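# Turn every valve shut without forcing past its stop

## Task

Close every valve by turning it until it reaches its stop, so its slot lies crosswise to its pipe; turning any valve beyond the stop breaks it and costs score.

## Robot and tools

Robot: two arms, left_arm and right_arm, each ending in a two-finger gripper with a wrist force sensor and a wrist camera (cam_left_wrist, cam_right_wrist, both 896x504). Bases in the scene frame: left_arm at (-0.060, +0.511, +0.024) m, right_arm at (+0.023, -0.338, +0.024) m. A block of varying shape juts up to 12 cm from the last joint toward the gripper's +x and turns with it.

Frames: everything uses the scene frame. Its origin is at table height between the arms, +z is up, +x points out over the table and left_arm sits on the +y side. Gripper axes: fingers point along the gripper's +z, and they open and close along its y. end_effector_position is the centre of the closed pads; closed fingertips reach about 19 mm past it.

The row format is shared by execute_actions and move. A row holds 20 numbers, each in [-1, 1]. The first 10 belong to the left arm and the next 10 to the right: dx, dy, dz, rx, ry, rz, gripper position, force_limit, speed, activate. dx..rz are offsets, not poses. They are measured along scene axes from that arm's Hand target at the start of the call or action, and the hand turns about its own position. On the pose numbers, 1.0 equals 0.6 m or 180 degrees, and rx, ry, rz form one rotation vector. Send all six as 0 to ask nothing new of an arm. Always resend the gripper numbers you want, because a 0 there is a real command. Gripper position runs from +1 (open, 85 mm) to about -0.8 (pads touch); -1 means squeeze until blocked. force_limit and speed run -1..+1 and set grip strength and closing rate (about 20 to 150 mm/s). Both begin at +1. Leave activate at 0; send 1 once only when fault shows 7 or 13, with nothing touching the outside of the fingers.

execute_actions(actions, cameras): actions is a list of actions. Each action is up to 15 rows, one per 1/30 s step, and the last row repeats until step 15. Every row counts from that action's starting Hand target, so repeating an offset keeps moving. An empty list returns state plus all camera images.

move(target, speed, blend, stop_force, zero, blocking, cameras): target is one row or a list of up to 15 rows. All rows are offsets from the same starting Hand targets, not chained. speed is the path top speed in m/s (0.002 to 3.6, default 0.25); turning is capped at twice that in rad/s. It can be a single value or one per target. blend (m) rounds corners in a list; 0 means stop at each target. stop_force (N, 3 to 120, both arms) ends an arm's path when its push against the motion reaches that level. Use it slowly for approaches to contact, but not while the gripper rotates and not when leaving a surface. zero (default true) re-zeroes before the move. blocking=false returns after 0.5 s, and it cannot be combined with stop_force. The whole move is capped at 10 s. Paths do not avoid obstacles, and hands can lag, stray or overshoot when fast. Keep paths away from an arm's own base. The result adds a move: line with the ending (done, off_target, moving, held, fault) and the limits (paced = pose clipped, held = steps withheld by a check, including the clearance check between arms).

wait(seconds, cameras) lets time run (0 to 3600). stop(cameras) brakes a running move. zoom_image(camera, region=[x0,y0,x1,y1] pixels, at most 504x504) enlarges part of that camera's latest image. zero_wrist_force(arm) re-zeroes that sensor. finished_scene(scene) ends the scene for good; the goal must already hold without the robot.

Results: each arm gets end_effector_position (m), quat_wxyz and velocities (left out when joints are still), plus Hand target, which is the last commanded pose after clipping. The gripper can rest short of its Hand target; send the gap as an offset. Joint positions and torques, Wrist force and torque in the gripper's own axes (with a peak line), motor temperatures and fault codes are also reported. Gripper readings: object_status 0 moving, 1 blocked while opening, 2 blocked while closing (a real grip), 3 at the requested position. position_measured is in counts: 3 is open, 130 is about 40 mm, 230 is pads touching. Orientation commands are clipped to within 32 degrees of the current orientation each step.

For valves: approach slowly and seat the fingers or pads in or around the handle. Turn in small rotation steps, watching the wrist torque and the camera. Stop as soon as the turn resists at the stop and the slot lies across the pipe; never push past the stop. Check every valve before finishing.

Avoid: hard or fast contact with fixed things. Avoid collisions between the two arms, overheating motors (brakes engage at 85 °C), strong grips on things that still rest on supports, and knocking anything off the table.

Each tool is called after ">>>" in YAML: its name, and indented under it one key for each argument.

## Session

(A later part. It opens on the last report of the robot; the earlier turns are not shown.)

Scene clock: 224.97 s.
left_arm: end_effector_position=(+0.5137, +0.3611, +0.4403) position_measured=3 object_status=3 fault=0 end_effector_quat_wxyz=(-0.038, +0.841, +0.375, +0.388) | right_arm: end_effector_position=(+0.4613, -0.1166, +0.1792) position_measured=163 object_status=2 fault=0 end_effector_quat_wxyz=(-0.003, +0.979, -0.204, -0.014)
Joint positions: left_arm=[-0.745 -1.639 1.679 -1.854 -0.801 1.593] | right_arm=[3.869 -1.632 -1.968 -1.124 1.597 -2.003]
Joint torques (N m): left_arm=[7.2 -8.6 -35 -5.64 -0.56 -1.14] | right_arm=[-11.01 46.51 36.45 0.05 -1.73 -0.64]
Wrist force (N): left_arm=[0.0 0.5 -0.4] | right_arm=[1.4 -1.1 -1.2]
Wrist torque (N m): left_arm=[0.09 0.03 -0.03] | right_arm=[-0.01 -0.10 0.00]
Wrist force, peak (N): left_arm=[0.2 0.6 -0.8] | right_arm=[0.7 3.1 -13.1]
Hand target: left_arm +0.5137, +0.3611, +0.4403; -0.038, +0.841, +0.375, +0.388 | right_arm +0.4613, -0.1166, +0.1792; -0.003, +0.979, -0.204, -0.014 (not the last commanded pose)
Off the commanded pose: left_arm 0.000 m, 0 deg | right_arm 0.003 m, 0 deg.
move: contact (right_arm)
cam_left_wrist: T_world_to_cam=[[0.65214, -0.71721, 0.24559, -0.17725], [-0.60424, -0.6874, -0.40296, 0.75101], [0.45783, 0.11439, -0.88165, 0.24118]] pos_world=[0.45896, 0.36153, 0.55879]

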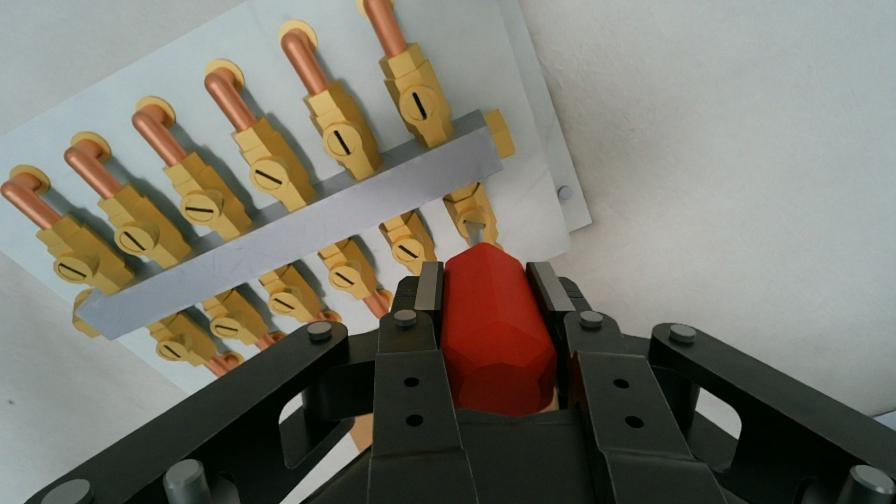

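>>> move:
  target: [0,0,0, 0,0,0, 1,1,1,0, -0.0004,-0.0006,-0.0003,0,0,-0.0556,-1,-0.5,-1,0]
  cameras: ["cam_left_wrist"]
  speed: 0.1

>>> zoom_image:
  camera: "cam_left_wrist"
  region: [450, 190, 500, 240]

>>> move:
  target: [0,0,0, 0,0,0, 1,1,1,0, -0.0005,-0.0008,-0.0000,0,0,-0.0556,-1,-0.5,-1,0]
  cameras: ["cam_left_wrist"]
  speed: 0.1

>>> zoom_image:
  camera: "cam_left_wrist"
  region: [450, 190, 500, 240]

Scene clock: 228.90 s.
left_arm: end_effector_position=(+0.5137, +0.3611, +0.4403) position_measured=3 object_status=3 fault=0 end_effector_quat_wxyz=(-0.038, +0.841, +0.375, +0.388) | right_arm: end_effector_position=(+0.4611, -0.1169, +0.1790) position_measured=163 object_status=2 fault=0 end_effector_quat_wxyz=(-0.004, +0.957, -0.288, -0.014)
Joint positions: left_arm=[-0.745 -1.639 1.679 -1.854 -0.801 1.593] | right_arm=[3.868 -1.629 -1.973 -1.118 1.598 -1.829]
Joint torques (N m): left_arm=[7.6 -8.36 -35.42 -5.66 -0.63 -1.23] | right_arm=[-7.48 42.72 12.06 4.86 0.22 -1]
Wrist force (N): left_arm=[0.2 0.4 -0.5] | right_arm=[-0.5 0.1 -1.3]
Wrist torque (N m): left_arm=[0.07 0.00 -0.03] | right_arm=[-0.14 -0.25 -0.05]
Wrist force, peak (N): left_arm=[0.4 0.6 -0.7] | right_arm=[1.5 -1.5 -1.0]
Hand target: left_arm +0.5137, +0.3611, +0.4403; -0.038, +0.841, +0.375, +0.388 | right_arm +0.4611, -0.1169, +0.1790; -0.004, +0.957, -0.289, -0.014
Off the commanded pose: left_arm 0.000 m, 0 deg | right_arm 0.000 m, 0 deg.
move: done
cam_left_wrist: T_world_to_cam=[[0.65214, -0.71721, 0.24559, -0.17725], [-0.60424, -0.6874, -0.40296, 0.75101], [0.45783, 0.11439, -0.88165, 0.24118]] pos_world=[0.45896, 0.36153, 0.55879]

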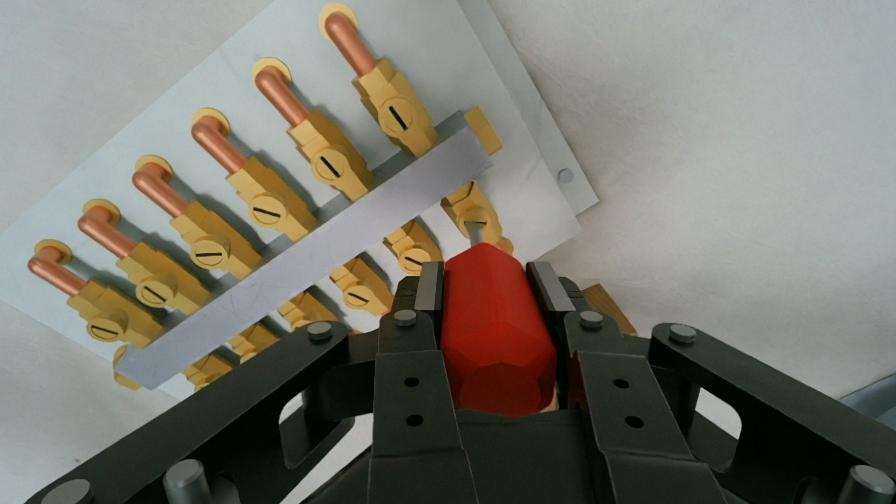

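Scaled by 10.080 from the camera's image (finer frame: 1280x720).

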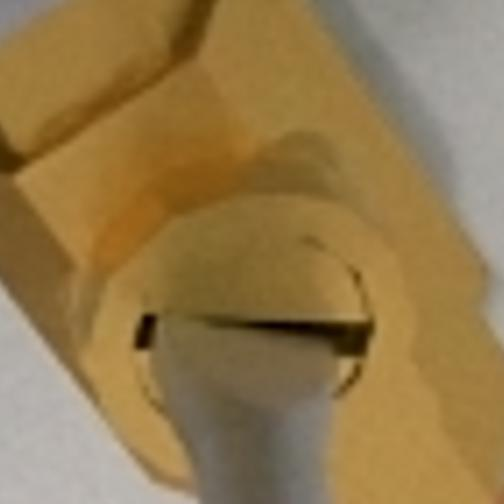

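Scene clock: 230.20 s.
left_arm: end_effector_position=(+0.5137, +0.3611, +0.4403) position_measured=3 object_status=3 fault=0 end_effector_quat_wxyz=(-0.038, +0.841, +0.375, +0.388) | right_arm: end_effector_position=(+0.4608, -0.1174, +0.1790) position_measured=163 object_status=2 fault=0 end_effector_quat_wxyz=(-0.005, +0.929, -0.371, -0.013)
Joint positions: left_arm=[-0.745 -1.639 1.679 -1.854 -0.801 1.593] | right_arm=[3.867 -1.626 -1.978 -1.111 1.599 -1.656]
Joint torques (N m): left_arm=[7.46 -8.97 -35.28 -5.65 -0.54 -1.29] | right_arm=[-6.62 35.87 10.26 5.35 0.11 -1]
Wrist force (N): left_arm=[0.2 0.5 -0.3] | right_arm=[-0.8 3.9 -9.2]
Wrist torque (N m): left_arm=[0.09 0.00 -0.03] | right_arm=[-0.51 -0.24 -0.15]
Wrist force, peak (N): left_arm=[0.1 0.6 -0.7] | right_arm=[-0.9 4.1 -9.4]
Hand target: left_arm +0.5137, +0.3611, +0.4403; -0.038, +0.841, +0.375, +0.388 | right_arm +0.4608, -0.1174, +0.1790; -0.005, +0.929, -0.371, -0.013
Off the commanded pose: left_arm 0.000 m, 0 deg | right_arm 0.000 m, 0 deg.
move: done
cam_left_wrist: T_world_to_cam=[[0.65214, -0.71721, 0.24559, -0.17725], [-0.60424, -0.6874, -0.40296, 0.75101], [0.45783, 0.11439, -0.88165, 0.24118]] pos_world=[0.45896, 0.36153, 0.55879]

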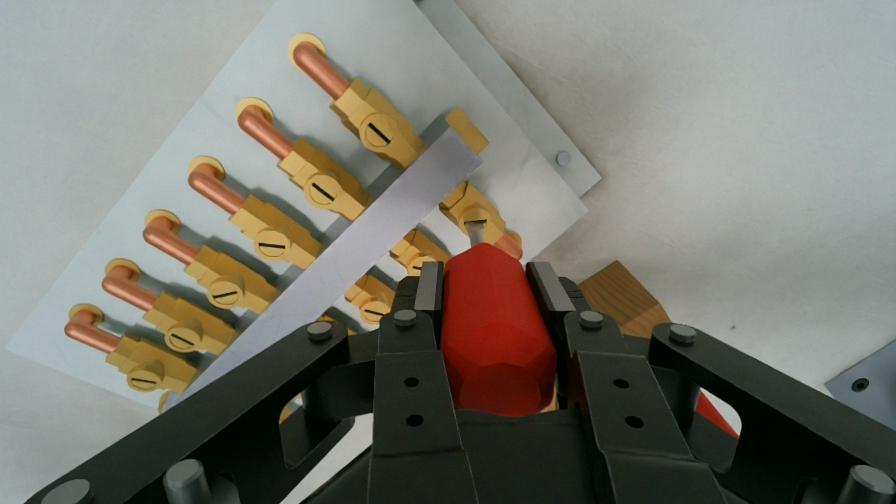

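Scaled by 10.080 from the camera's image (finer frame: 1280x720).

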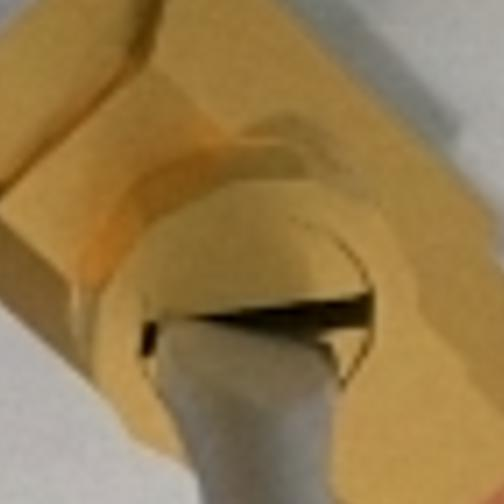

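>>> move:
  target:
    - [0,0,0, 0,0,0, 1,1,1,0, 0,0,0.005,0,0,0,-1,-0.5,-1,0]
    - [0,0,0, 0,0,0, 1,1,1,0, 0.0009,0.0014,0.005,0,0,0.111,-1,-0.5,-1,0]
  cameras: ["cam_left_wrist"]
  speed: 0.05

>>> zoom_image:
  camera: "cam_left_wrist"
  region: [450, 190, 500, 240]

Scene clock: 236.43 s.
left_arm: end_effector_position=(+0.5137, +0.3611, +0.4403) position_measured=3 object_status=3 fault=0 end_effector_quat_wxyz=(-0.038, +0.841, +0.375, +0.388) | right_arm: end_effector_position=(+0.4613, -0.1166, +0.1820) position_measured=163 object_status=2 fault=0 end_effector_quat_wxyz=(-0.003, +0.979, -0.204, -0.014) end_effector_velocity=(+0.000, +0.000, +0.000) end_effector_angular_velocity=(-0.001, +0.000, -0.005)
Joint positions: left_arm=[-0.745 -1.639 1.679 -1.854 -0.801 1.593] | right_arm=[3.869 -1.629 -1.964 -1.132 1.597 -2.002]
Joint velocities: left_arm=[within noise] | right_arm=[0 0 -0.001 0 -0.001 0.005]
Joint torques (N m): left_arm=[7.7 -9.04 -34.92 -5.64 -0.49 -1.14] | right_arm=[14.17 10.62 36.46 0.53 -1.46 2.06]
Wrist force (N): left_arm=[0.1 0.7 -0.5] | right_arm=[1.0 -0.6 0.4]
Wrist torque (N m): left_arm=[0.11 0.02 -0.02] | right_arm=[-0.06 -0.13 0.09]
Wrist force, peak (N): left_arm=[0.3 0.8 -0.6] | right_arm=[-1.0 4.2 -9.7]
Hand target: left_arm +0.5137, +0.3611, +0.4403; -0.038, +0.841, +0.375, +0.388 | right_arm +0.4613, -0.1166, +0.1820; -0.003, +0.979, -0.204, -0.014
Off the commanded pose: left_arm 0.000 m, 0 deg | right_arm 0.000 m, 0 deg.
move: done
cam_left_wrist: T_world_to_cam=[[0.65214, -0.71721, 0.24559, -0.17725], [-0.60424, -0.6874, -0.40296, 0.75101], [0.45783, 0.11439, -0.88165, 0.24118]] pos_world=[0.45896, 0.36153, 0.55879]

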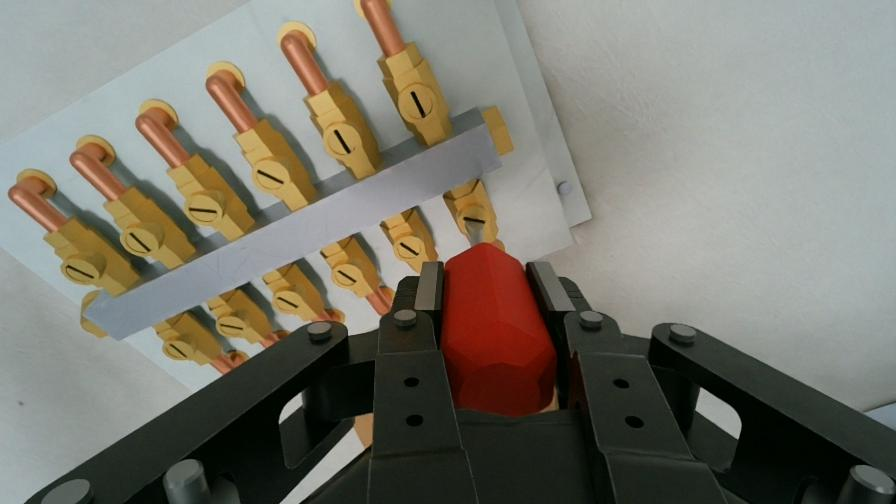

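Scaled by 10.080 from the camera's image (finer frame: 1280x720).

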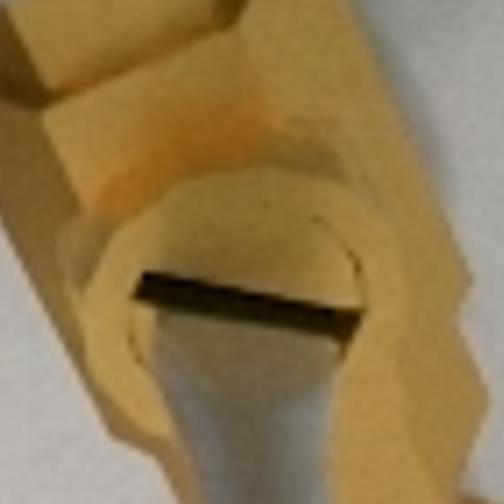

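>>> move:
  target: [0,0,0, 0,0,0, 1,1,1,0, 0.0018,-0.0023,0,0,0,0,-1,-0.5,-1,0]
  cameras: ["cam_left_wrist"]
  speed: 0.02

>>> zoom_image:
  camera: "cam_left_wrist"
  region: [450, 190, 500, 240]

Scene clock: 238.00 s.
left_arm: end_effector_position=(+0.5137, +0.3611, +0.4403) position_measured=3 object_status=3 fault=0 end_effector_quat_wxyz=(-0.038, +0.841, +0.375, +0.388) | right_arm: end_effector_position=(+0.4625, -0.1180, +0.1820) position_measured=163 object_status=2 fault=0 end_effector_quat_wxyz=(-0.003, +0.979, -0.204, -0.014)
Joint positions: left_arm=[-0.745 -1.639 1.679 -1.854 -0.801 1.593] | right_arm=[3.865 -1.63 -1.963 -1.132 1.597 -2.006]
Joint torques (N m): left_arm=[7.37 -8.95 -34.99 -5.75 -0.53 -1.15] | right_arm=[12.44 13.83 34.2 0.06 -0.53 2.12]
Wrist force (N): left_arm=[0.3 0.5 -0.4] | right_arm=[1.0 -0.5 0.1]
Wrist torque (N m): left_arm=[0.08 -0.01 -0.02] | right_arm=[-0.05 -0.13 0.08]
Wrist force, peak (N): left_arm=[0.0 0.6 -0.6] | right_arm=[1.6 -0.2 0.1]
Hand target: left_arm +0.5137, +0.3611, +0.4403; -0.038, +0.841, +0.375, +0.388 | right_arm +0.4624, -0.1179, +0.1820; -0.003, +0.979, -0.204, -0.014
Off the commanded pose: left_arm 0.000 m, 0 deg | right_arm 0.000 m, 0 deg.
move: done
cam_left_wrist: T_world_to_cam=[[0.65214, -0.71721, 0.24559, -0.17725], [-0.60424, -0.6874, -0.40296, 0.75101], [0.45783, 0.11439, -0.88165, 0.24118]] pos_world=[0.45896, 0.36153, 0.55879]

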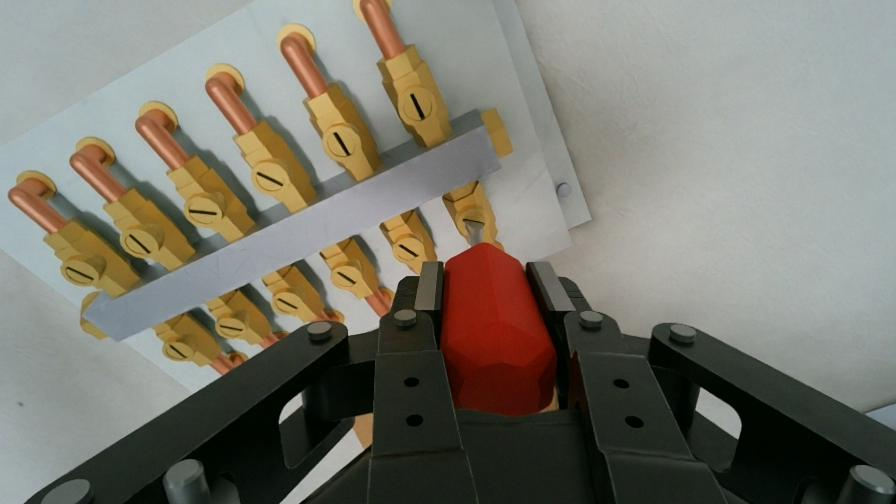

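Scaled by 10.080 from the camera's image (finer frame: 1280x720).

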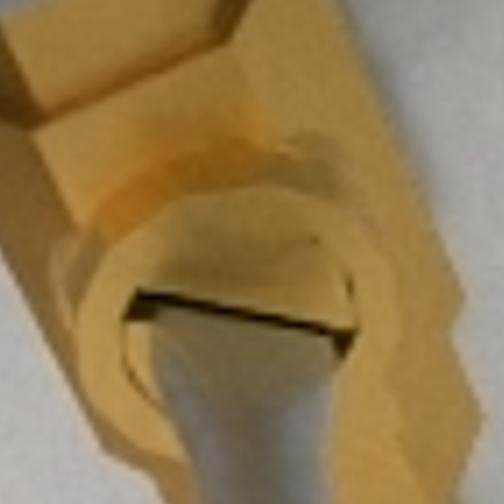

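>>> move:
  target: [0,0,0, 0,0,0, 1,1,1,0, 0,0,-0.01,0,0,0.00,-1,-0.5,-1,0]
  cameras: ["cam_left_wrist"]
  speed: 0.01
  stop_force: 15

>>> zoom_image:
  camera: "cam_left_wrist"
  region: [450, 190, 500, 240]

>>> move:
  target: [0,0,0, 0,0,0, 1,1,1,0, 0,0,-0.0008,0,0,-0.0278,-1,-0.5,-1,0]
  cameras: []
  speed: 0.1

>>> move:
  target: [0,0,0, 0,0,0, 1,1,1,0, 0,0,0,0,0,-0.0278,-1,-0.5,-1,0]
  cameras: ["cam_left_wrist"]
  speed: 0.1

>>> zoom_image:
  camera: "cam_left_wrist"
  region: [450, 190, 500, 240]

Scene clock: 240.60 s.
left_arm: end_effector_position=(+0.5137, +0.3611, +0.4403) position_measured=3 object_status=3 fault=0 end_effector_quat_wxyz=(-0.038, +0.841, +0.375, +0.388) | right_arm: end_effector_position=(+0.4624, -0.1179, +0.1786) position_measured=163 object_status=2 fault=0 end_effector_quat_wxyz=(-0.003, +0.979, -0.204, -0.014)
Joint positions: left_arm=[-0.745 -1.639 1.679 -1.854 -0.801 1.593] | right_arm=[3.865 -1.634 -1.968 -1.123 1.597 -2.006]
Joint torques (N m): left_arm=[7.43 -8.57 -34.97 -5.65 -0.44 -1.15] | right_arm=[15.43 39.29 32.6 -0.03 -1.93 1.92]
Wrist force (N): left_arm=[-0.1 0.4 -0.4] | right_arm=[-1.5 1.4 -12.4]
Wrist torque (N m): left_arm=[0.07 0.04 -0.03] | right_arm=[-0.21 -0.28 0.17]
Wrist force, peak (N): left_arm=[-0.3 0.5 -0.8] | right_arm=[-1.6 5.0 -22.2]
Hand target: left_arm +0.5137, +0.3611, +0.4403; -0.038, +0.841, +0.375, +0.388 | right_arm +0.4624, -0.1179, +0.1786; -0.003, +0.979, -0.204, -0.014 (not the last commanded pose)
Off the commanded pose: left_arm 0.000 m, 0 deg | right_arm 0.003 m, 0 deg.
move: contact (right_arm)
cam_left_wrist: T_world_to_cam=[[0.65214, -0.71721, 0.24559, -0.17725], [-0.60424, -0.6874, -0.40296, 0.75101], [0.45783, 0.11439, -0.88165, 0.24118]] pos_world=[0.45896, 0.36153, 0.55879]

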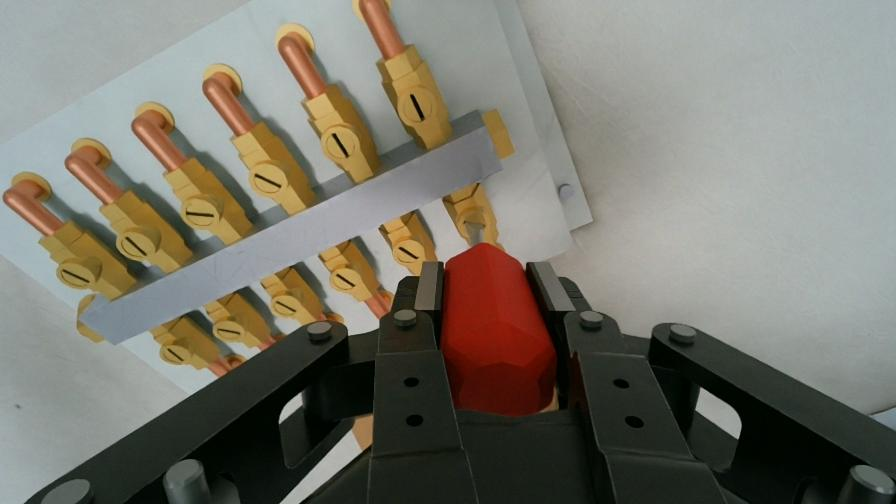

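Scaled by 10.080 from the camera's image (finer frame: 1280x720).

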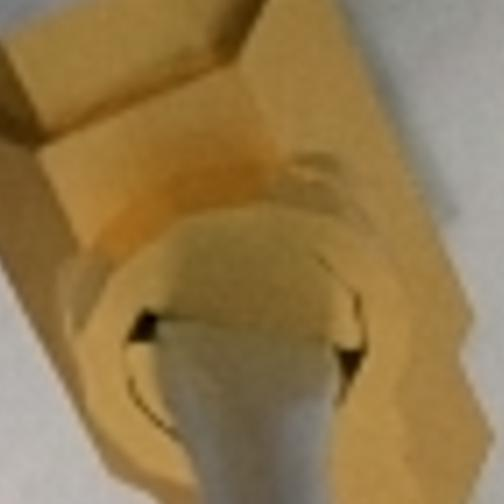

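Scene clock: 241.47 s.
left_arm: end_effector_position=(+0.5137, +0.3611, +0.4403) position_measured=3 object_status=3 fault=0 end_effector_quat_wxyz=(-0.038, +0.841, +0.375, +0.388) | right_arm: end_effector_position=(+0.4624, -0.1179, +0.1781) position_measured=163 object_status=2 fault=0 end_effector_quat_wxyz=(-0.004, +0.969, -0.247, -0.014)
Joint positions: left_arm=[-0.745 -1.639 1.679 -1.854 -0.801 1.593] | right_arm=[3.865 -1.633 -1.971 -1.118 1.598 -1.919]
Joint torques (N m): left_arm=[7.31 -8.58 -35.02 -5.66 -0.57 -1.19] | right_arm=[-11.52 43.48 10.24 4.37 0.45 -1.13]
Wrist force (N): left_arm=[0.0 0.1 0.0] | right_arm=[-1.5 1.5 -6.4]
Wrist torque (N m): left_arm=[0.02 0.03 -0.03] | right_arm=[-0.22 -0.25 -0.03]
Wrist force, peak (N): left_arm=[0.0 0.5 -0.7] | right_arm=[-1.3 1.3 -12.5]
Hand target: left_arm +0.5137, +0.3611, +0.4403; -0.038, +0.841, +0.375, +0.388 | right_arm +0.4624, -0.1179, +0.1782; -0.004, +0.969, -0.247, -0.014
Off the commanded pose: left_arm 0.000 m, 0 deg | right_arm 0.000 m, 0 deg.
move: done

Scene clock: 242.33 s.
left_arm: end_effector_position=(+0.5137, +0.3611, +0.4403) position_measured=3 object_status=3 fault=0 end_effector_quat_wxyz=(-0.038, +0.841, +0.375, +0.388) | right_arm: end_effector_position=(+0.4624, -0.1179, +0.1782) position_measured=163 object_status=2 fault=0 end_effector_quat_wxyz=(-0.004, +0.957, -0.289, -0.014)
Joint positions: left_arm=[-0.745 -1.639 1.679 -1.854 -0.801 1.593] | right_arm=[3.864 -1.632 -1.972 -1.115 1.598 -1.832]
Joint torques (N m): left_arm=[7.9 -8.82 -35.08 -5.66 -0.58 -1.3] | right_arm=[-5.71 39.83 9.96 5.81 0.42 -0.98]
Wrist force (N): left_arm=[0.1 0.2 -0.5] | right_arm=[0.5 4.7 -7.8]
Wrist torque (N m): left_arm=[0.04 0.02 -0.03] | right_arm=[-0.58 -0.03 -0.40]
Wrist force, peak (N): left_arm=[0.1 0.6 -0.6] | right_arm=[0.2 5.1 -8.1]
Hand target: left_arm +0.5137, +0.3611, +0.4403; -0.038, +0.841, +0.375, +0.388 | right_arm +0.4624, -0.1179, +0.1782; -0.004, +0.957, -0.289, -0.014
Off the commanded pose: left_arm 0.000 m, 0 deg | right_arm 0.000 m, 0 deg.
move: done
cam_left_wrist: T_world_to_cam=[[0.65214, -0.71721, 0.24559, -0.17725], [-0.60424, -0.6874, -0.40296, 0.75101], [0.45783, 0.11439, -0.88165, 0.24118]] pos_world=[0.45896, 0.36153, 0.55879]

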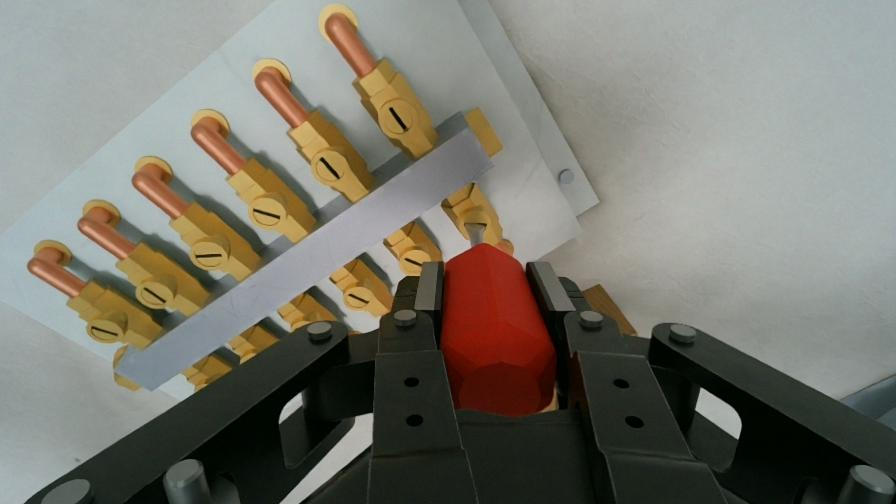

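Scaled by 10.080 from the camera's image (finer frame: 1280x720).

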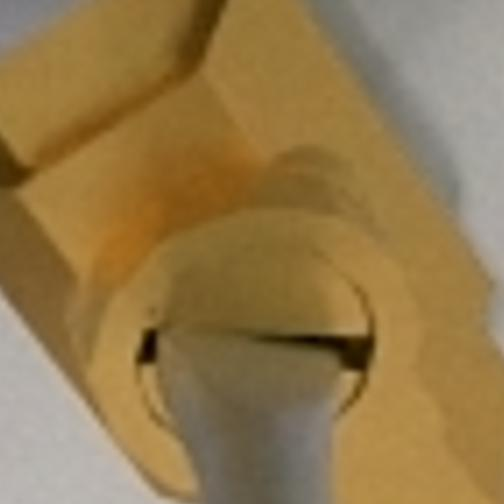

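>>> move:
  target: [0,0,0, 0,0,0, 1,1,1,0, -0.0003,-0.0005,-0.0003,0,0,-0.0278,-1,-0.5,-1,0]
  cameras: []
  speed: 0.1

>>> move:
  target: [0,0,0, 0,0,0, 1,1,1,0, -0.0003,-0.0005,0,0,0,-0.0278,-1,-0.5,-1,0]
  cameras: ["cam_left_wrist"]
  speed: 0.1

>>> zoom_image:
  camera: "cam_left_wrist"
  region: [450, 190, 500, 240]

Scene clock: 246.07 s.
left_arm: end_effector_position=(+0.5137, +0.3611, +0.4403) position_measured=3 object_status=3 fault=0 end_effector_quat_wxyz=(-0.038, +0.841, +0.375, +0.388) | right_arm: end_effector_position=(+0.4622, -0.1182, +0.1780) position_measured=163 object_status=2 fault=0 end_effector_quat_wxyz=(-0.005, +0.944, -0.330, -0.013)
Joint positions: left_arm=[-0.745 -1.639 1.679 -1.854 -0.801 1.593] | right_arm=[3.864 -1.63 -1.975 -1.111 1.599 -1.745]
Joint torques (N m): left_arm=[7.53 -8.43 -34.89 -5.62 -0.44 -1.15] | right_arm=[-11.96 33.45 8.12 5.07 0.4 -1.08]
Wrist force (N): left_arm=[0.2 0.6 -0.8] | right_arm=[-0.4 6.4 -15.6]
Wrist torque (N m): left_arm=[0.10 -0.01 -0.02] | right_arm=[-0.67 -0.04 -0.42]
Wrist force, peak (N): left_arm=[0.3 0.9 -0.7] | right_arm=[-0.5 6.8 -16.2]
Hand target: left_arm +0.5137, +0.3611, +0.4403; -0.038, +0.841, +0.375, +0.388 | right_arm +0.4623, -0.1182, +0.1780; -0.005, +0.944, -0.330, -0.013
Off the commanded pose: left_arm 0.000 m, 0 deg | right_arm 0.000 m, 0 deg.
move: done

Scene clock: 246.93 s.
left_arm: end_effector_position=(+0.5137, +0.3611, +0.4403) position_measured=3 object_status=3 fault=0 end_effector_quat_wxyz=(-0.038, +0.841, +0.375, +0.388) | right_arm: end_effector_position=(+0.4621, -0.1185, +0.1780) position_measured=163 object_status=2 fault=0 end_effector_quat_wxyz=(-0.005, +0.928, -0.371, -0.013)
Joint positions: left_arm=[-0.745 -1.639 1.679 -1.854 -0.801 1.593] | right_arm=[3.863 -1.629 -1.978 -1.108 1.599 -1.658]
Joint torques (N m): left_arm=[7.22 -8.28 -34.96 -5.65 -0.59 -1.22] | right_arm=[-6.5 31.53 9.61 5.47 0.14 -1.05]
Wrist force (N): left_arm=[0.0 0.3 -0.7] | right_arm=[0.1 7.2 -18.2]
Wrist torque (N m): left_arm=[0.06 0.03 -0.03] | right_arm=[-0.79 -0.08 -0.41]
Wrist force, peak (N): left_arm=[0.3 0.8 -0.4] | right_arm=[-0.7 7.7 -18.1]
Hand target: left_arm +0.5137, +0.3611, +0.4403; -0.038, +0.841, +0.375, +0.388 | right_arm +0.4621, -0.1185, +0.1780; -0.005, +0.928, -0.371, -0.013
Off the commanded pose: left_arm 0.000 m, 0 deg | right_arm 0.000 m, 0 deg.
move: done
cam_left_wrist: T_world_to_cam=[[0.65214, -0.71721, 0.24559, -0.17725], [-0.60424, -0.6874, -0.40296, 0.75101], [0.45783, 0.11439, -0.88165, 0.24118]] pos_world=[0.45896, 0.36153, 0.55879]

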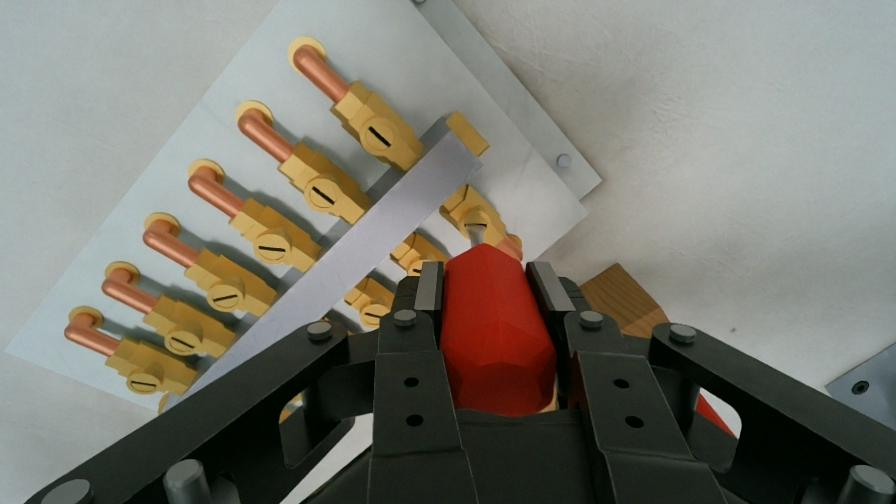

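Scaled by 10.080 from the camera's image (finer frame: 1280x720).

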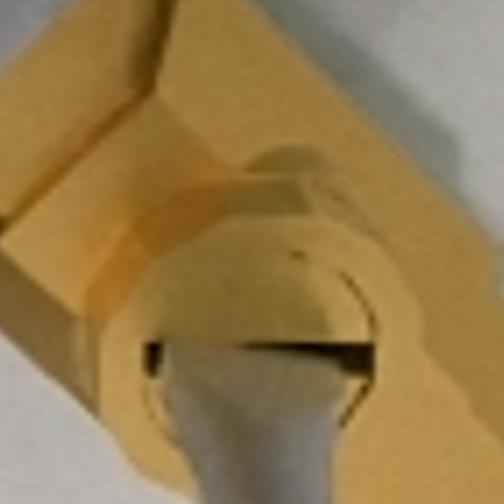

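>>> move:
  target: [0,0,0, 0,0,0, 1,1,1,0, 0.0006,0.0009,-0.0002,0,0,0.1111,-1,-0.5,-1,0]
  cameras: []
  speed: 0.1

>>> move:
  target: [0,0,0, 0,0,0, 1,1,1,0, 0.0001,0.0004,0,0,0,0.0389,-1,-0.5,-1,0]
  cameras: ["cam_left_wrist"]
  speed: 0.1

>>> zoom_image:
  camera: "cam_left_wrist"
  region: [450, 190, 500, 240]

>>> move:
  target: [0,0,0, 0,0,0, 1,1,1,0, 0.0001,0.0004,0,0,0,0.0389,-1,-0.5,-1,0]
  cameras: ["cam_left_wrist"]
  speed: 0.1

>>> zoom_image:
  camera: "cam_left_wrist"
  region: [450, 190, 500, 240]

Scene clock: 250.87 s.
left_arm: end_effector_position=(+0.5137, +0.3611, +0.4403) position_measured=3 object_status=3 fault=0 end_effector_quat_wxyz=(-0.038, +0.841, +0.375, +0.388) | right_arm: end_effector_position=(+0.4624, -0.1180, +0.1779) position_measured=163 object_status=2 fault=0 end_effector_quat_wxyz=(-0.003, +0.979, -0.204, -0.014)
Joint positions: left_arm=[-0.745 -1.639 1.679 -1.854 -0.801 1.593] | right_arm=[3.865 -1.634 -1.969 -1.121 1.597 -2.006]
Joint torques (N m): left_arm=[7.65 -8.45 -34.9 -5.66 -0.6 -1.1] | right_arm=[10.09 10.18 28.19 -0.49 -0.38 1.05]
Wrist force (N): left_arm=[0.1 0.4 -0.2] | right_arm=[3.2 -6.9 -4.1]
Wrist torque (N m): left_arm=[0.05 0.02 -0.02] | right_arm=[0.29 -0.10 0.56]
Wrist force, peak (N): left_arm=[0.2 0.8 -0.6] | right_arm=[0.3 7.5 -18.2]
Hand target: left_arm +0.5137, +0.3611, +0.4403; -0.038, +0.841, +0.375, +0.388 | right_arm +0.4624, -0.1180, +0.1779; -0.003, +0.979, -0.204, -0.014
Off the commanded pose: left_arm 0.000 m, 0 deg | right_arm 0.000 m, 0 deg.
move: done

Scene clock: 251.90 s.
left_arm: end_effector_position=(+0.5137, +0.3611, +0.4403) position_measured=3 object_status=3 fault=0 end_effector_quat_wxyz=(-0.038, +0.841, +0.375, +0.388) | right_arm: end_effector_position=(+0.4625, -0.1177, +0.1779) position_measured=163 object_status=2 fault=0 end_effector_quat_wxyz=(-0.002, +0.989, -0.144, -0.014)
Joint positions: left_arm=[-0.745 -1.639 1.679 -1.854 -0.801 1.593] | right_arm=[3.866 -1.636 -1.967 -1.125 1.595 -2.127]
Joint torques (N m): left_arm=[7.31 -8.87 -35.13 -5.61 -0.53 -1.24] | right_arm=[10.41 9.37 28.65 -0.73 -0.41 0.93]
Wrist force (N): left_arm=[0.2 0.4 -0.1] | right_arm=[4.7 -7.6 -3.5]
Wrist torque (N m): left_arm=[0.06 0.00 -0.03] | right_arm=[0.38 0.04 0.59]
Wrist force, peak (N): left_arm=[0.2 0.8 -0.5] | right_arm=[4.9 -7.7 -3.5]
Hand target: left_arm +0.5137, +0.3611, +0.4403; -0.038, +0.841, +0.375, +0.388 | right_arm +0.4625, -0.1177, +0.1779; -0.002, +0.989, -0.144, -0.014
Off the commanded pose: left_arm 0.000 m, 0 deg | right_arm 0.000 m, 0 deg.
move: done
cam_left_wrist: T_world_to_cam=[[0.65214, -0.71721, 0.24559, -0.17725], [-0.60424, -0.6874, -0.40296, 0.75101], [0.45783, 0.11439, -0.88165, 0.24118]] pos_world=[0.45896, 0.36153, 0.55879]

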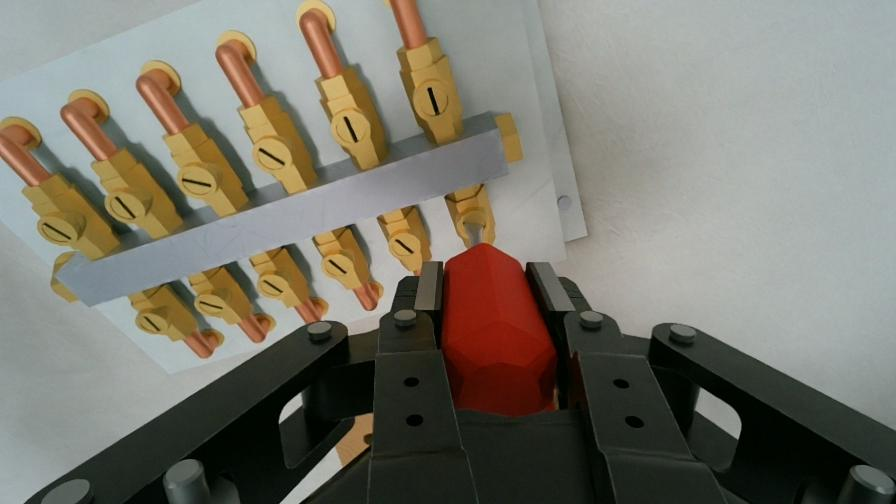

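Scaled by 10.080 from the camera's image (finer frame: 1280x720).

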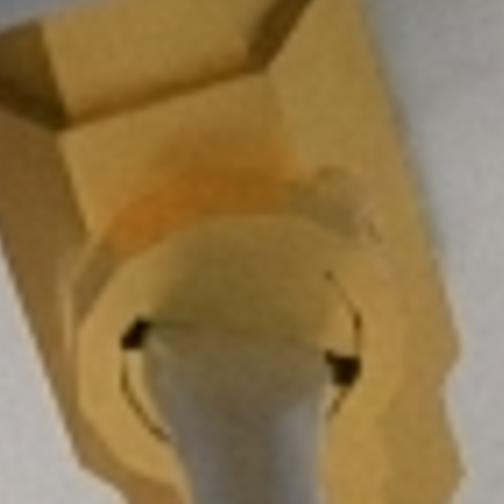

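Scene clock: 252.93 s.
left_arm: end_effector_position=(+0.5137, +0.3611, +0.4403) position_measured=3 object_status=3 fault=0 end_effector_quat_wxyz=(-0.038, +0.841, +0.375, +0.388) | right_arm: end_effector_position=(+0.4626, -0.1175, +0.1779) position_measured=163 object_status=2 fault=0 end_effector_quat_wxyz=(-0.001, +0.996, -0.084, -0.014)
Joint positions: left_arm=[-0.745 -1.639 1.679 -1.854 -0.801 1.593] | right_arm=[3.868 -1.637 -1.965 -1.128 1.593 -2.248]
Joint torques (N m): left_arm=[7.39 -8.82 -35.17 -5.57 -0.47 -1.13] | right_arm=[10.08 8.91 28.36 -0.63 -0.33 1.05]
Wrist force (N): left_arm=[0.3 0.5 -0.4] | right_arm=[5.3 -7.0 -4.6]
Wrist torque (N m): left_arm=[0.08 -0.02 -0.04] | right_arm=[0.32 0.07 0.60]
Wrist force, peak (N): left_arm=[0.2 0.8 -0.6] | right_arm=[5.3 -7.1 -4.6]
Hand target: left_arm +0.5137, +0.3611, +0.4403; -0.038, +0.841, +0.375, +0.388 | right_arm +0.4626, -0.1175, +0.1779; -0.001, +0.996, -0.084, -0.014
Off the commanded pose: left_arm 0.000 m, 0 deg | right_arm 0.000 m, 0 deg.
move: done
cam_left_wrist: T_world_to_cam=[[0.65214, -0.71721, 0.24559, -0.17725], [-0.60424, -0.6874, -0.40296, 0.75101], [0.45783, 0.11439, -0.88165, 0.24118]] pos_world=[0.45896, 0.36153, 0.55879]

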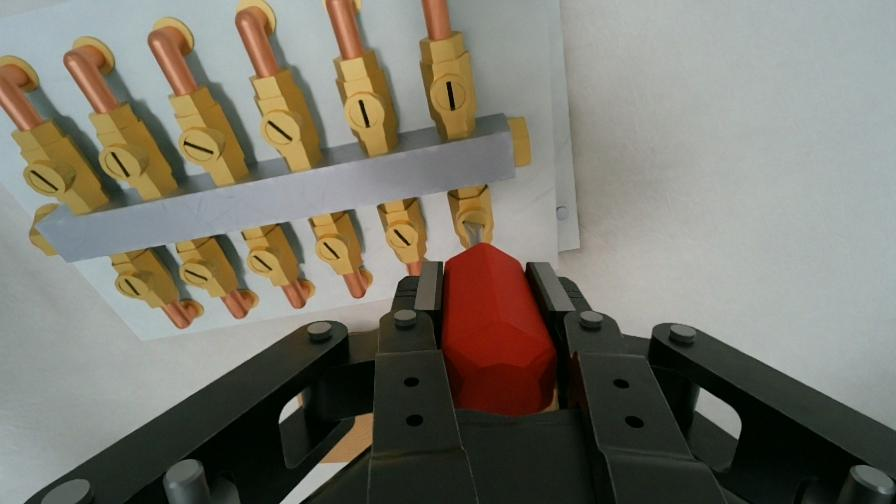

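Scaled by 10.080 from the camera's image (finer frame: 1280x720).

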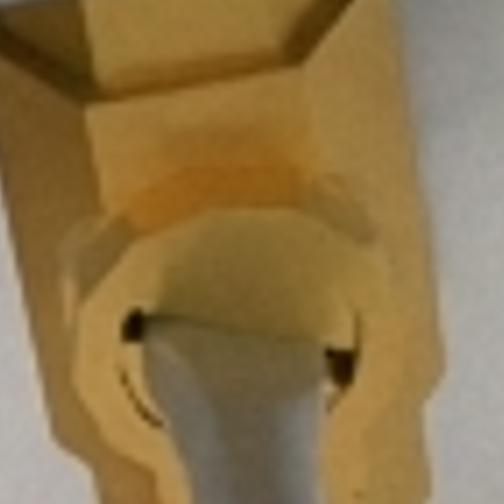

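>>> move:
  target: [0,0,0, 0,0,0, 1,1,1,0, 0.0000,0.0008,0,0,0,0.0556,-1,-0.5,-1,0]
  cameras: []
  speed: 0.1

>>> move:
  target: [0,0,0, 0,0,0, 1,1,1,0, -0.0001,0.0005,0,0,0,0.0333,-1,-0.5,-1,0]
  cameras: ["cam_left_wrist"]
  speed: 0.1

>>> zoom_image:
  camera: "cam_left_wrist"
  region: [450, 190, 500, 240]

Scene clock: 256.33 s.
left_arm: end_effector_position=(+0.5137, +0.3611, +0.4403) position_measured=3 object_status=3 fault=0 end_effector_quat_wxyz=(-0.038, +0.841, +0.375, +0.388) | right_arm: end_effector_position=(+0.4626, -0.1170, +0.1779) position_measured=163 object_status=2 fault=0 end_effector_quat_wxyz=(+0.000, +1.000, +0.004, -0.014)
Joint positions: left_arm=[-0.745 -1.639 1.679 -1.854 -0.801 1.593] | right_arm=[3.87 -1.639 -1.962 -1.133 1.59 -2.42]
Joint torques (N m): left_arm=[7.83 -8.7 -35.33 -5.67 -0.58 -1.15] | right_arm=[9.08 7.61 26.14 -0.88 -0.16 0.86]
Wrist force (N): left_arm=[0.0 0.2 -0.4] | right_arm=[5.1 -5.5 -9.0]
Wrist torque (N m): left_arm=[0.03 0.04 -0.03] | right_arm=[0.17 0.06 0.65]
Wrist force, peak (N): left_arm=[0.2 0.6 -0.9] | right_arm=[5.3 -5.6 -9.2]
Hand target: left_arm +0.5137, +0.3611, +0.4403; -0.038, +0.841, +0.375, +0.388 | right_arm +0.4626, -0.1170, +0.1779; +0.000, +1.000, +0.004, -0.014
Off the commanded pose: left_arm 0.000 m, 0 deg | right_arm 0.000 m, 0 deg.
move: done

Scene clock: 257.27 s.
left_arm: end_effector_position=(+0.5137, +0.3611, +0.4403) position_measured=3 object_status=3 fault=0 end_effector_quat_wxyz=(-0.038, +0.841, +0.375, +0.388) | right_arm: end_effector_position=(+0.4625, -0.1167, +0.1779) position_measured=163 object_status=2 fault=0 end_effector_quat_wxyz=(+0.001, +0.998, +0.056, -0.014)
Joint positions: left_arm=[-0.745 -1.639 1.679 -1.854 -0.801 1.593] | right_arm=[3.872 -1.64 -1.961 -1.135 1.587 -2.523]
Joint torques (N m): left_arm=[7.28 -9.07 -34.81 -5.61 -0.5 -1.21] | right_arm=[8.97 6.67 28.03 -1.06 -0.09 0.95]
Wrist force (N): left_arm=[0.2 0.3 -0.5] | right_arm=[5.6 -5.3 -9.5]
Wrist torque (N m): left_arm=[0.05 0.00 -0.02] | right_arm=[0.14 0.05 0.66]
Wrist force, peak (N): left_arm=[0.3 0.7 -0.8] | right_arm=[6.0 -5.1 -9.5]
Hand target: left_arm +0.5137, +0.3611, +0.4403; -0.038, +0.841, +0.375, +0.388 | right_arm +0.4625, -0.1167, +0.1779; +0.001, +0.998, +0.056, -0.014
Off the commanded pose: left_arm 0.000 m, 0 deg | right_arm 0.000 m, 0 deg.
move: done
cam_left_wrist: T_world_to_cam=[[0.65214, -0.71721, 0.24559, -0.17725], [-0.60424, -0.6874, -0.40296, 0.75101], [0.45783, 0.11439, -0.88165, 0.24118]] pos_world=[0.45896, 0.36153, 0.55879]

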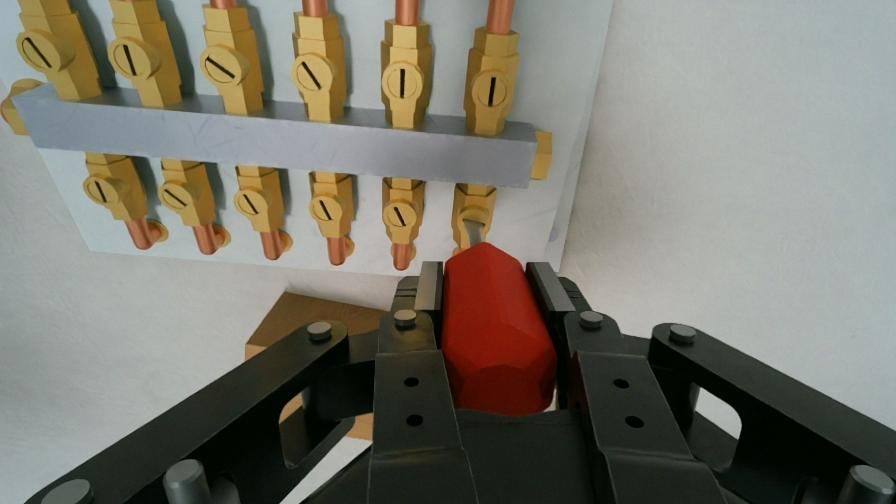

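Scaled by 10.080 from the camera's image (finer frame: 1280x720).

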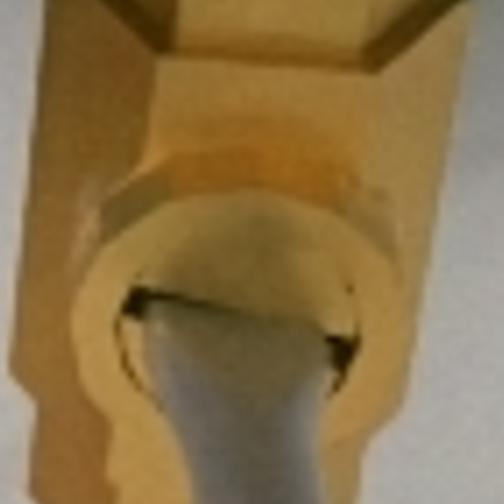

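>>> move:
  target: [0,0,0, 0,0,0, 1,1,1,0, -0.0001,0.0004,0,0,0,0.0278,-1,-0.5,-1,0]
  cameras: []
  speed: 0.1

>>> move:
  target: [0,0,0, 0,0,0, 1,1,1,0, -0.0001,0.0002,0,0,0,0.0139,-1,-0.5,-1,0]
  cameras: ["cam_left_wrist"]
  speed: 0.1

>>> zoom_image:
  camera: "cam_left_wrist"
  region: [450, 190, 500, 240]

Scene clock: 259.43 s.
left_arm: end_effector_position=(+0.5137, +0.3611, +0.4403) position_measured=3 object_status=3 fault=0 end_effector_quat_wxyz=(-0.038, +0.841, +0.375, +0.388) | right_arm: end_effector_position=(+0.4624, -0.1165, +0.1779) position_measured=163 object_status=2 fault=0 end_effector_quat_wxyz=(+0.001, +0.995, +0.100, -0.014)
Joint positions: left_arm=[-0.745 -1.639 1.679 -1.854 -0.801 1.593] | right_arm=[3.874 -1.64 -1.96 -1.137 1.585 -2.608]
Joint torques (N m): left_arm=[7.65 -8.63 -34.86 -5.59 -0.58 -1.17] | right_arm=[11.81 6.01 27.22 -1.17 -1.31 0.97]
Wrist force (N): left_arm=[0.1 0.7 -0.2] | right_arm=[5.2 -5.3 -11.1]
Wrist torque (N m): left_arm=[0.12 0.02 -0.03] | right_arm=[0.12 0.05 0.67]
Wrist force, peak (N): left_arm=[0.4 0.6 -0.7] | right_arm=[5.2 -5.3 -11.1]
Hand target: left_arm +0.5137, +0.3611, +0.4403; -0.038, +0.841, +0.375, +0.388 | right_arm +0.4624, -0.1165, +0.1779; +0.001, +0.995, +0.100, -0.014
Off the commanded pose: left_arm 0.000 m, 0 deg | right_arm 0.000 m, 0 deg.
move: done

Scene clock: 260.07 s.
left_arm: end_effector_position=(+0.5137, +0.3611, +0.4403) position_measured=3 object_status=3 fault=0 end_effector_quat_wxyz=(-0.038, +0.841, +0.375, +0.388) | right_arm: end_effector_position=(+0.4624, -0.1164, +0.1779) position_measured=163 object_status=2 fault=0 end_effector_quat_wxyz=(+0.002, +0.993, +0.121, -0.014)
Joint positions: left_arm=[-0.745 -1.639 1.679 -1.854 -0.801 1.593] | right_arm=[3.875 -1.64 -1.959 -1.138 1.584 -2.651]
Joint torques (N m): left_arm=[7.18 -8.18 -35.56 -5.59 -0.51 -1.2] | right_arm=[9.36 5.72 27.23 -1.29 -1.31 0.72]
Wrist force (N): left_arm=[0.3 0.3 -0.8] | right_arm=[5.0 -4.7 -12.6]
Wrist torque (N m): left_arm=[0.05 -0.02 -0.02] | right_arm=[0.13 0.03 0.67]
Wrist force, peak (N): left_arm=[0.3 0.3 -0.8] | right_arm=[5.1 -4.9 -12.6]
Hand target: left_arm +0.5137, +0.3611, +0.4403; -0.038, +0.841, +0.375, +0.388 | right_arm +0.4624, -0.1164, +0.1779; +0.002, +0.993, +0.121, -0.014
Off the commanded pose: left_arm 0.000 m, 0 deg | right_arm 0.000 m, 0 deg.
move: done
cam_left_wrist: T_world_to_cam=[[0.65214, -0.71721, 0.24559, -0.17725], [-0.60424, -0.6874, -0.40296, 0.75101], [0.45783, 0.11439, -0.88165, 0.24118]] pos_world=[0.45896, 0.36153, 0.55879]

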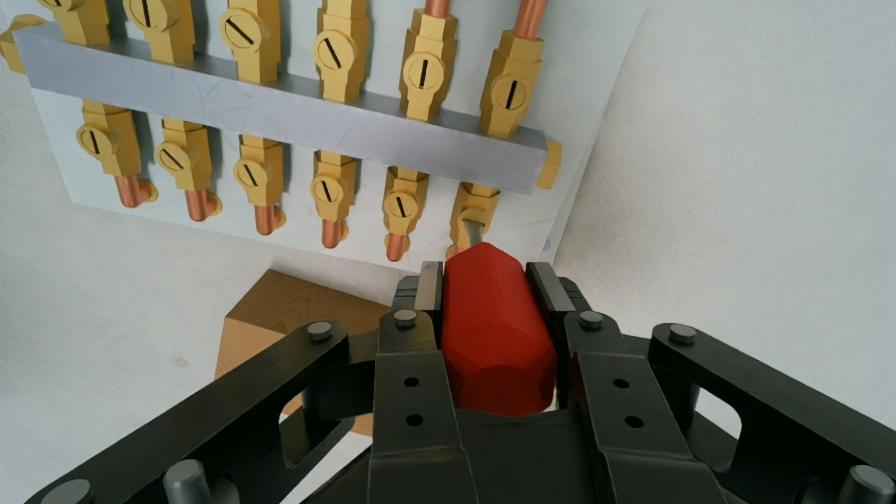

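Scaled by 10.080 from the camera's image (finer frame: 1280x720).

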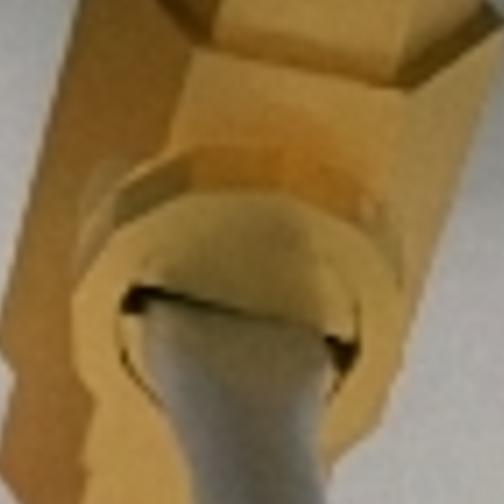

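>>> move:
  target: [0,0,0, 0,0,0, 1,1,1,0, -0.0001,0.0002,0,0,0,0.0167,-1,-0.5,-1,0]
  cameras: []
  speed: 0.1

>>> move:
  target: [0,0,0, 0,0,0, 1,1,1,0, 0,0,0,0,0,0.0083,-1,-0.5,-1,0]
  cameras: ["cam_left_wrist"]
  speed: 0.1

>>> zoom_image:
  camera: "cam_left_wrist"
  region: [450, 190, 500, 240]

Scene clock: 261.57 s.
left_arm: end_effector_position=(+0.5137, +0.3611, +0.4403) position_measured=3 object_status=3 fault=0 end_effector_quat_wxyz=(-0.038, +0.841, +0.375, +0.388) | right_arm: end_effector_position=(+0.4623, -0.1163, +0.1779) position_measured=163 object_status=2 fault=0 end_effector_quat_wxyz=(+0.002, +0.989, +0.147, -0.014)
Joint positions: left_arm=[-0.745 -1.639 1.679 -1.854 -0.801 1.593] | right_arm=[3.875 -1.64 -1.959 -1.139 1.583 -2.703]
Joint torques (N m): left_arm=[7.08 -9.12 -35.75 -5.69 -0.53 -1.13] | right_arm=[14.29 3.48 27.17 -1.19 -2.26 2.03]
Wrist force (N): left_arm=[0.1 0.5 -0.1] | right_arm=[2.1 -2.6 -18.0]
Wrist torque (N m): left_arm=[0.08 0.02 -0.03] | right_arm=[0.18 -0.17 0.17]
Wrist force, peak (N): left_arm=[0.4 0.7 -0.8] | right_arm=[2.7 -2.6 -18.2]
Hand target: left_arm +0.5137, +0.3611, +0.4403; -0.038, +0.841, +0.375, +0.388 | right_arm +0.4623, -0.1162, +0.1779; +0.002, +0.989, +0.147, -0.014
Off the commanded pose: left_arm 0.000 m, 0 deg | right_arm 0.000 m, 0 deg.
move: done

Scene clock: 262.07 s.
left_arm: end_effector_position=(+0.5137, +0.3611, +0.4403) position_measured=3 object_status=3 fault=0 end_effector_quat_wxyz=(-0.038, +0.841, +0.375, +0.388) | right_arm: end_effector_position=(+0.4623, -0.1162, +0.1779) position_measured=163 object_status=2 fault=0 end_effector_quat_wxyz=(+0.002, +0.987, +0.160, -0.014)
Joint positions: left_arm=[-0.745 -1.639 1.679 -1.854 -0.801 1.593] | right_arm=[3.876 -1.64 -1.959 -1.139 1.582 -2.728]
Joint torques (N m): left_arm=[7.67 -8.99 -35.22 -5.56 -0.56 -1.25] | right_arm=[11 3.28 26.75 -1.01 -2.17 2.03]
Wrist force (N): left_arm=[0.2 0.5 -0.3] | right_arm=[1.5 -2.6 -18.6]
Wrist torque (N m): left_arm=[0.09 0.00 -0.02] | right_arm=[0.17 -0.21 0.18]
Wrist force, peak (N): left_arm=[0.0 0.8 -0.8] | right_arm=[1.5 -2.9 -18.7]
Hand target: left_arm +0.5137, +0.3611, +0.4403; -0.038, +0.841, +0.375, +0.388 | right_arm +0.4623, -0.1162, +0.1779; +0.002, +0.987, +0.160, -0.014
Off the commanded pose: left_arm 0.000 m, 0 deg | right_arm 0.000 m, 0 deg.
move: done
cam_left_wrist: T_world_to_cam=[[0.65214, -0.71721, 0.24559, -0.17725], [-0.60424, -0.6874, -0.40296, 0.75101], [0.45783, 0.11439, -0.88165, 0.24118]] pos_world=[0.45896, 0.36153, 0.55879]

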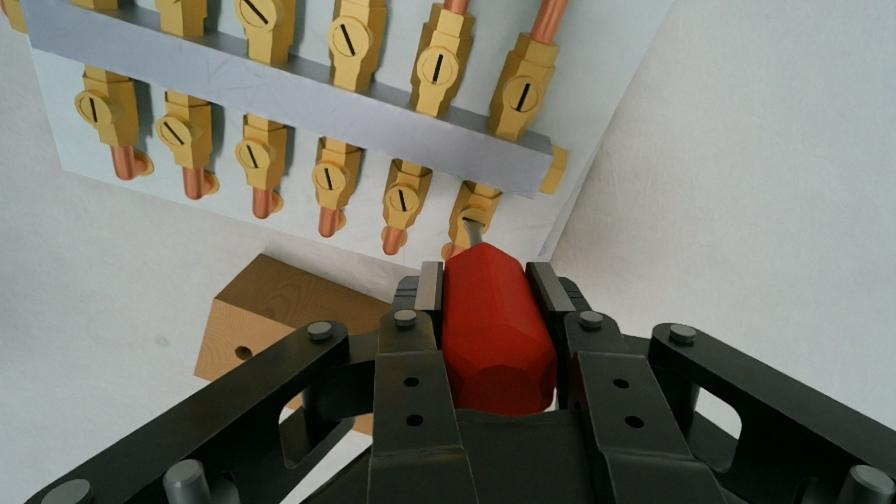

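Scaled by 10.080 from the camera's image (finer frame: 1280x720).

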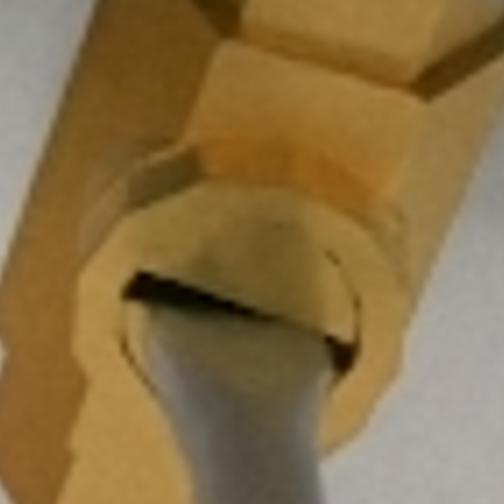

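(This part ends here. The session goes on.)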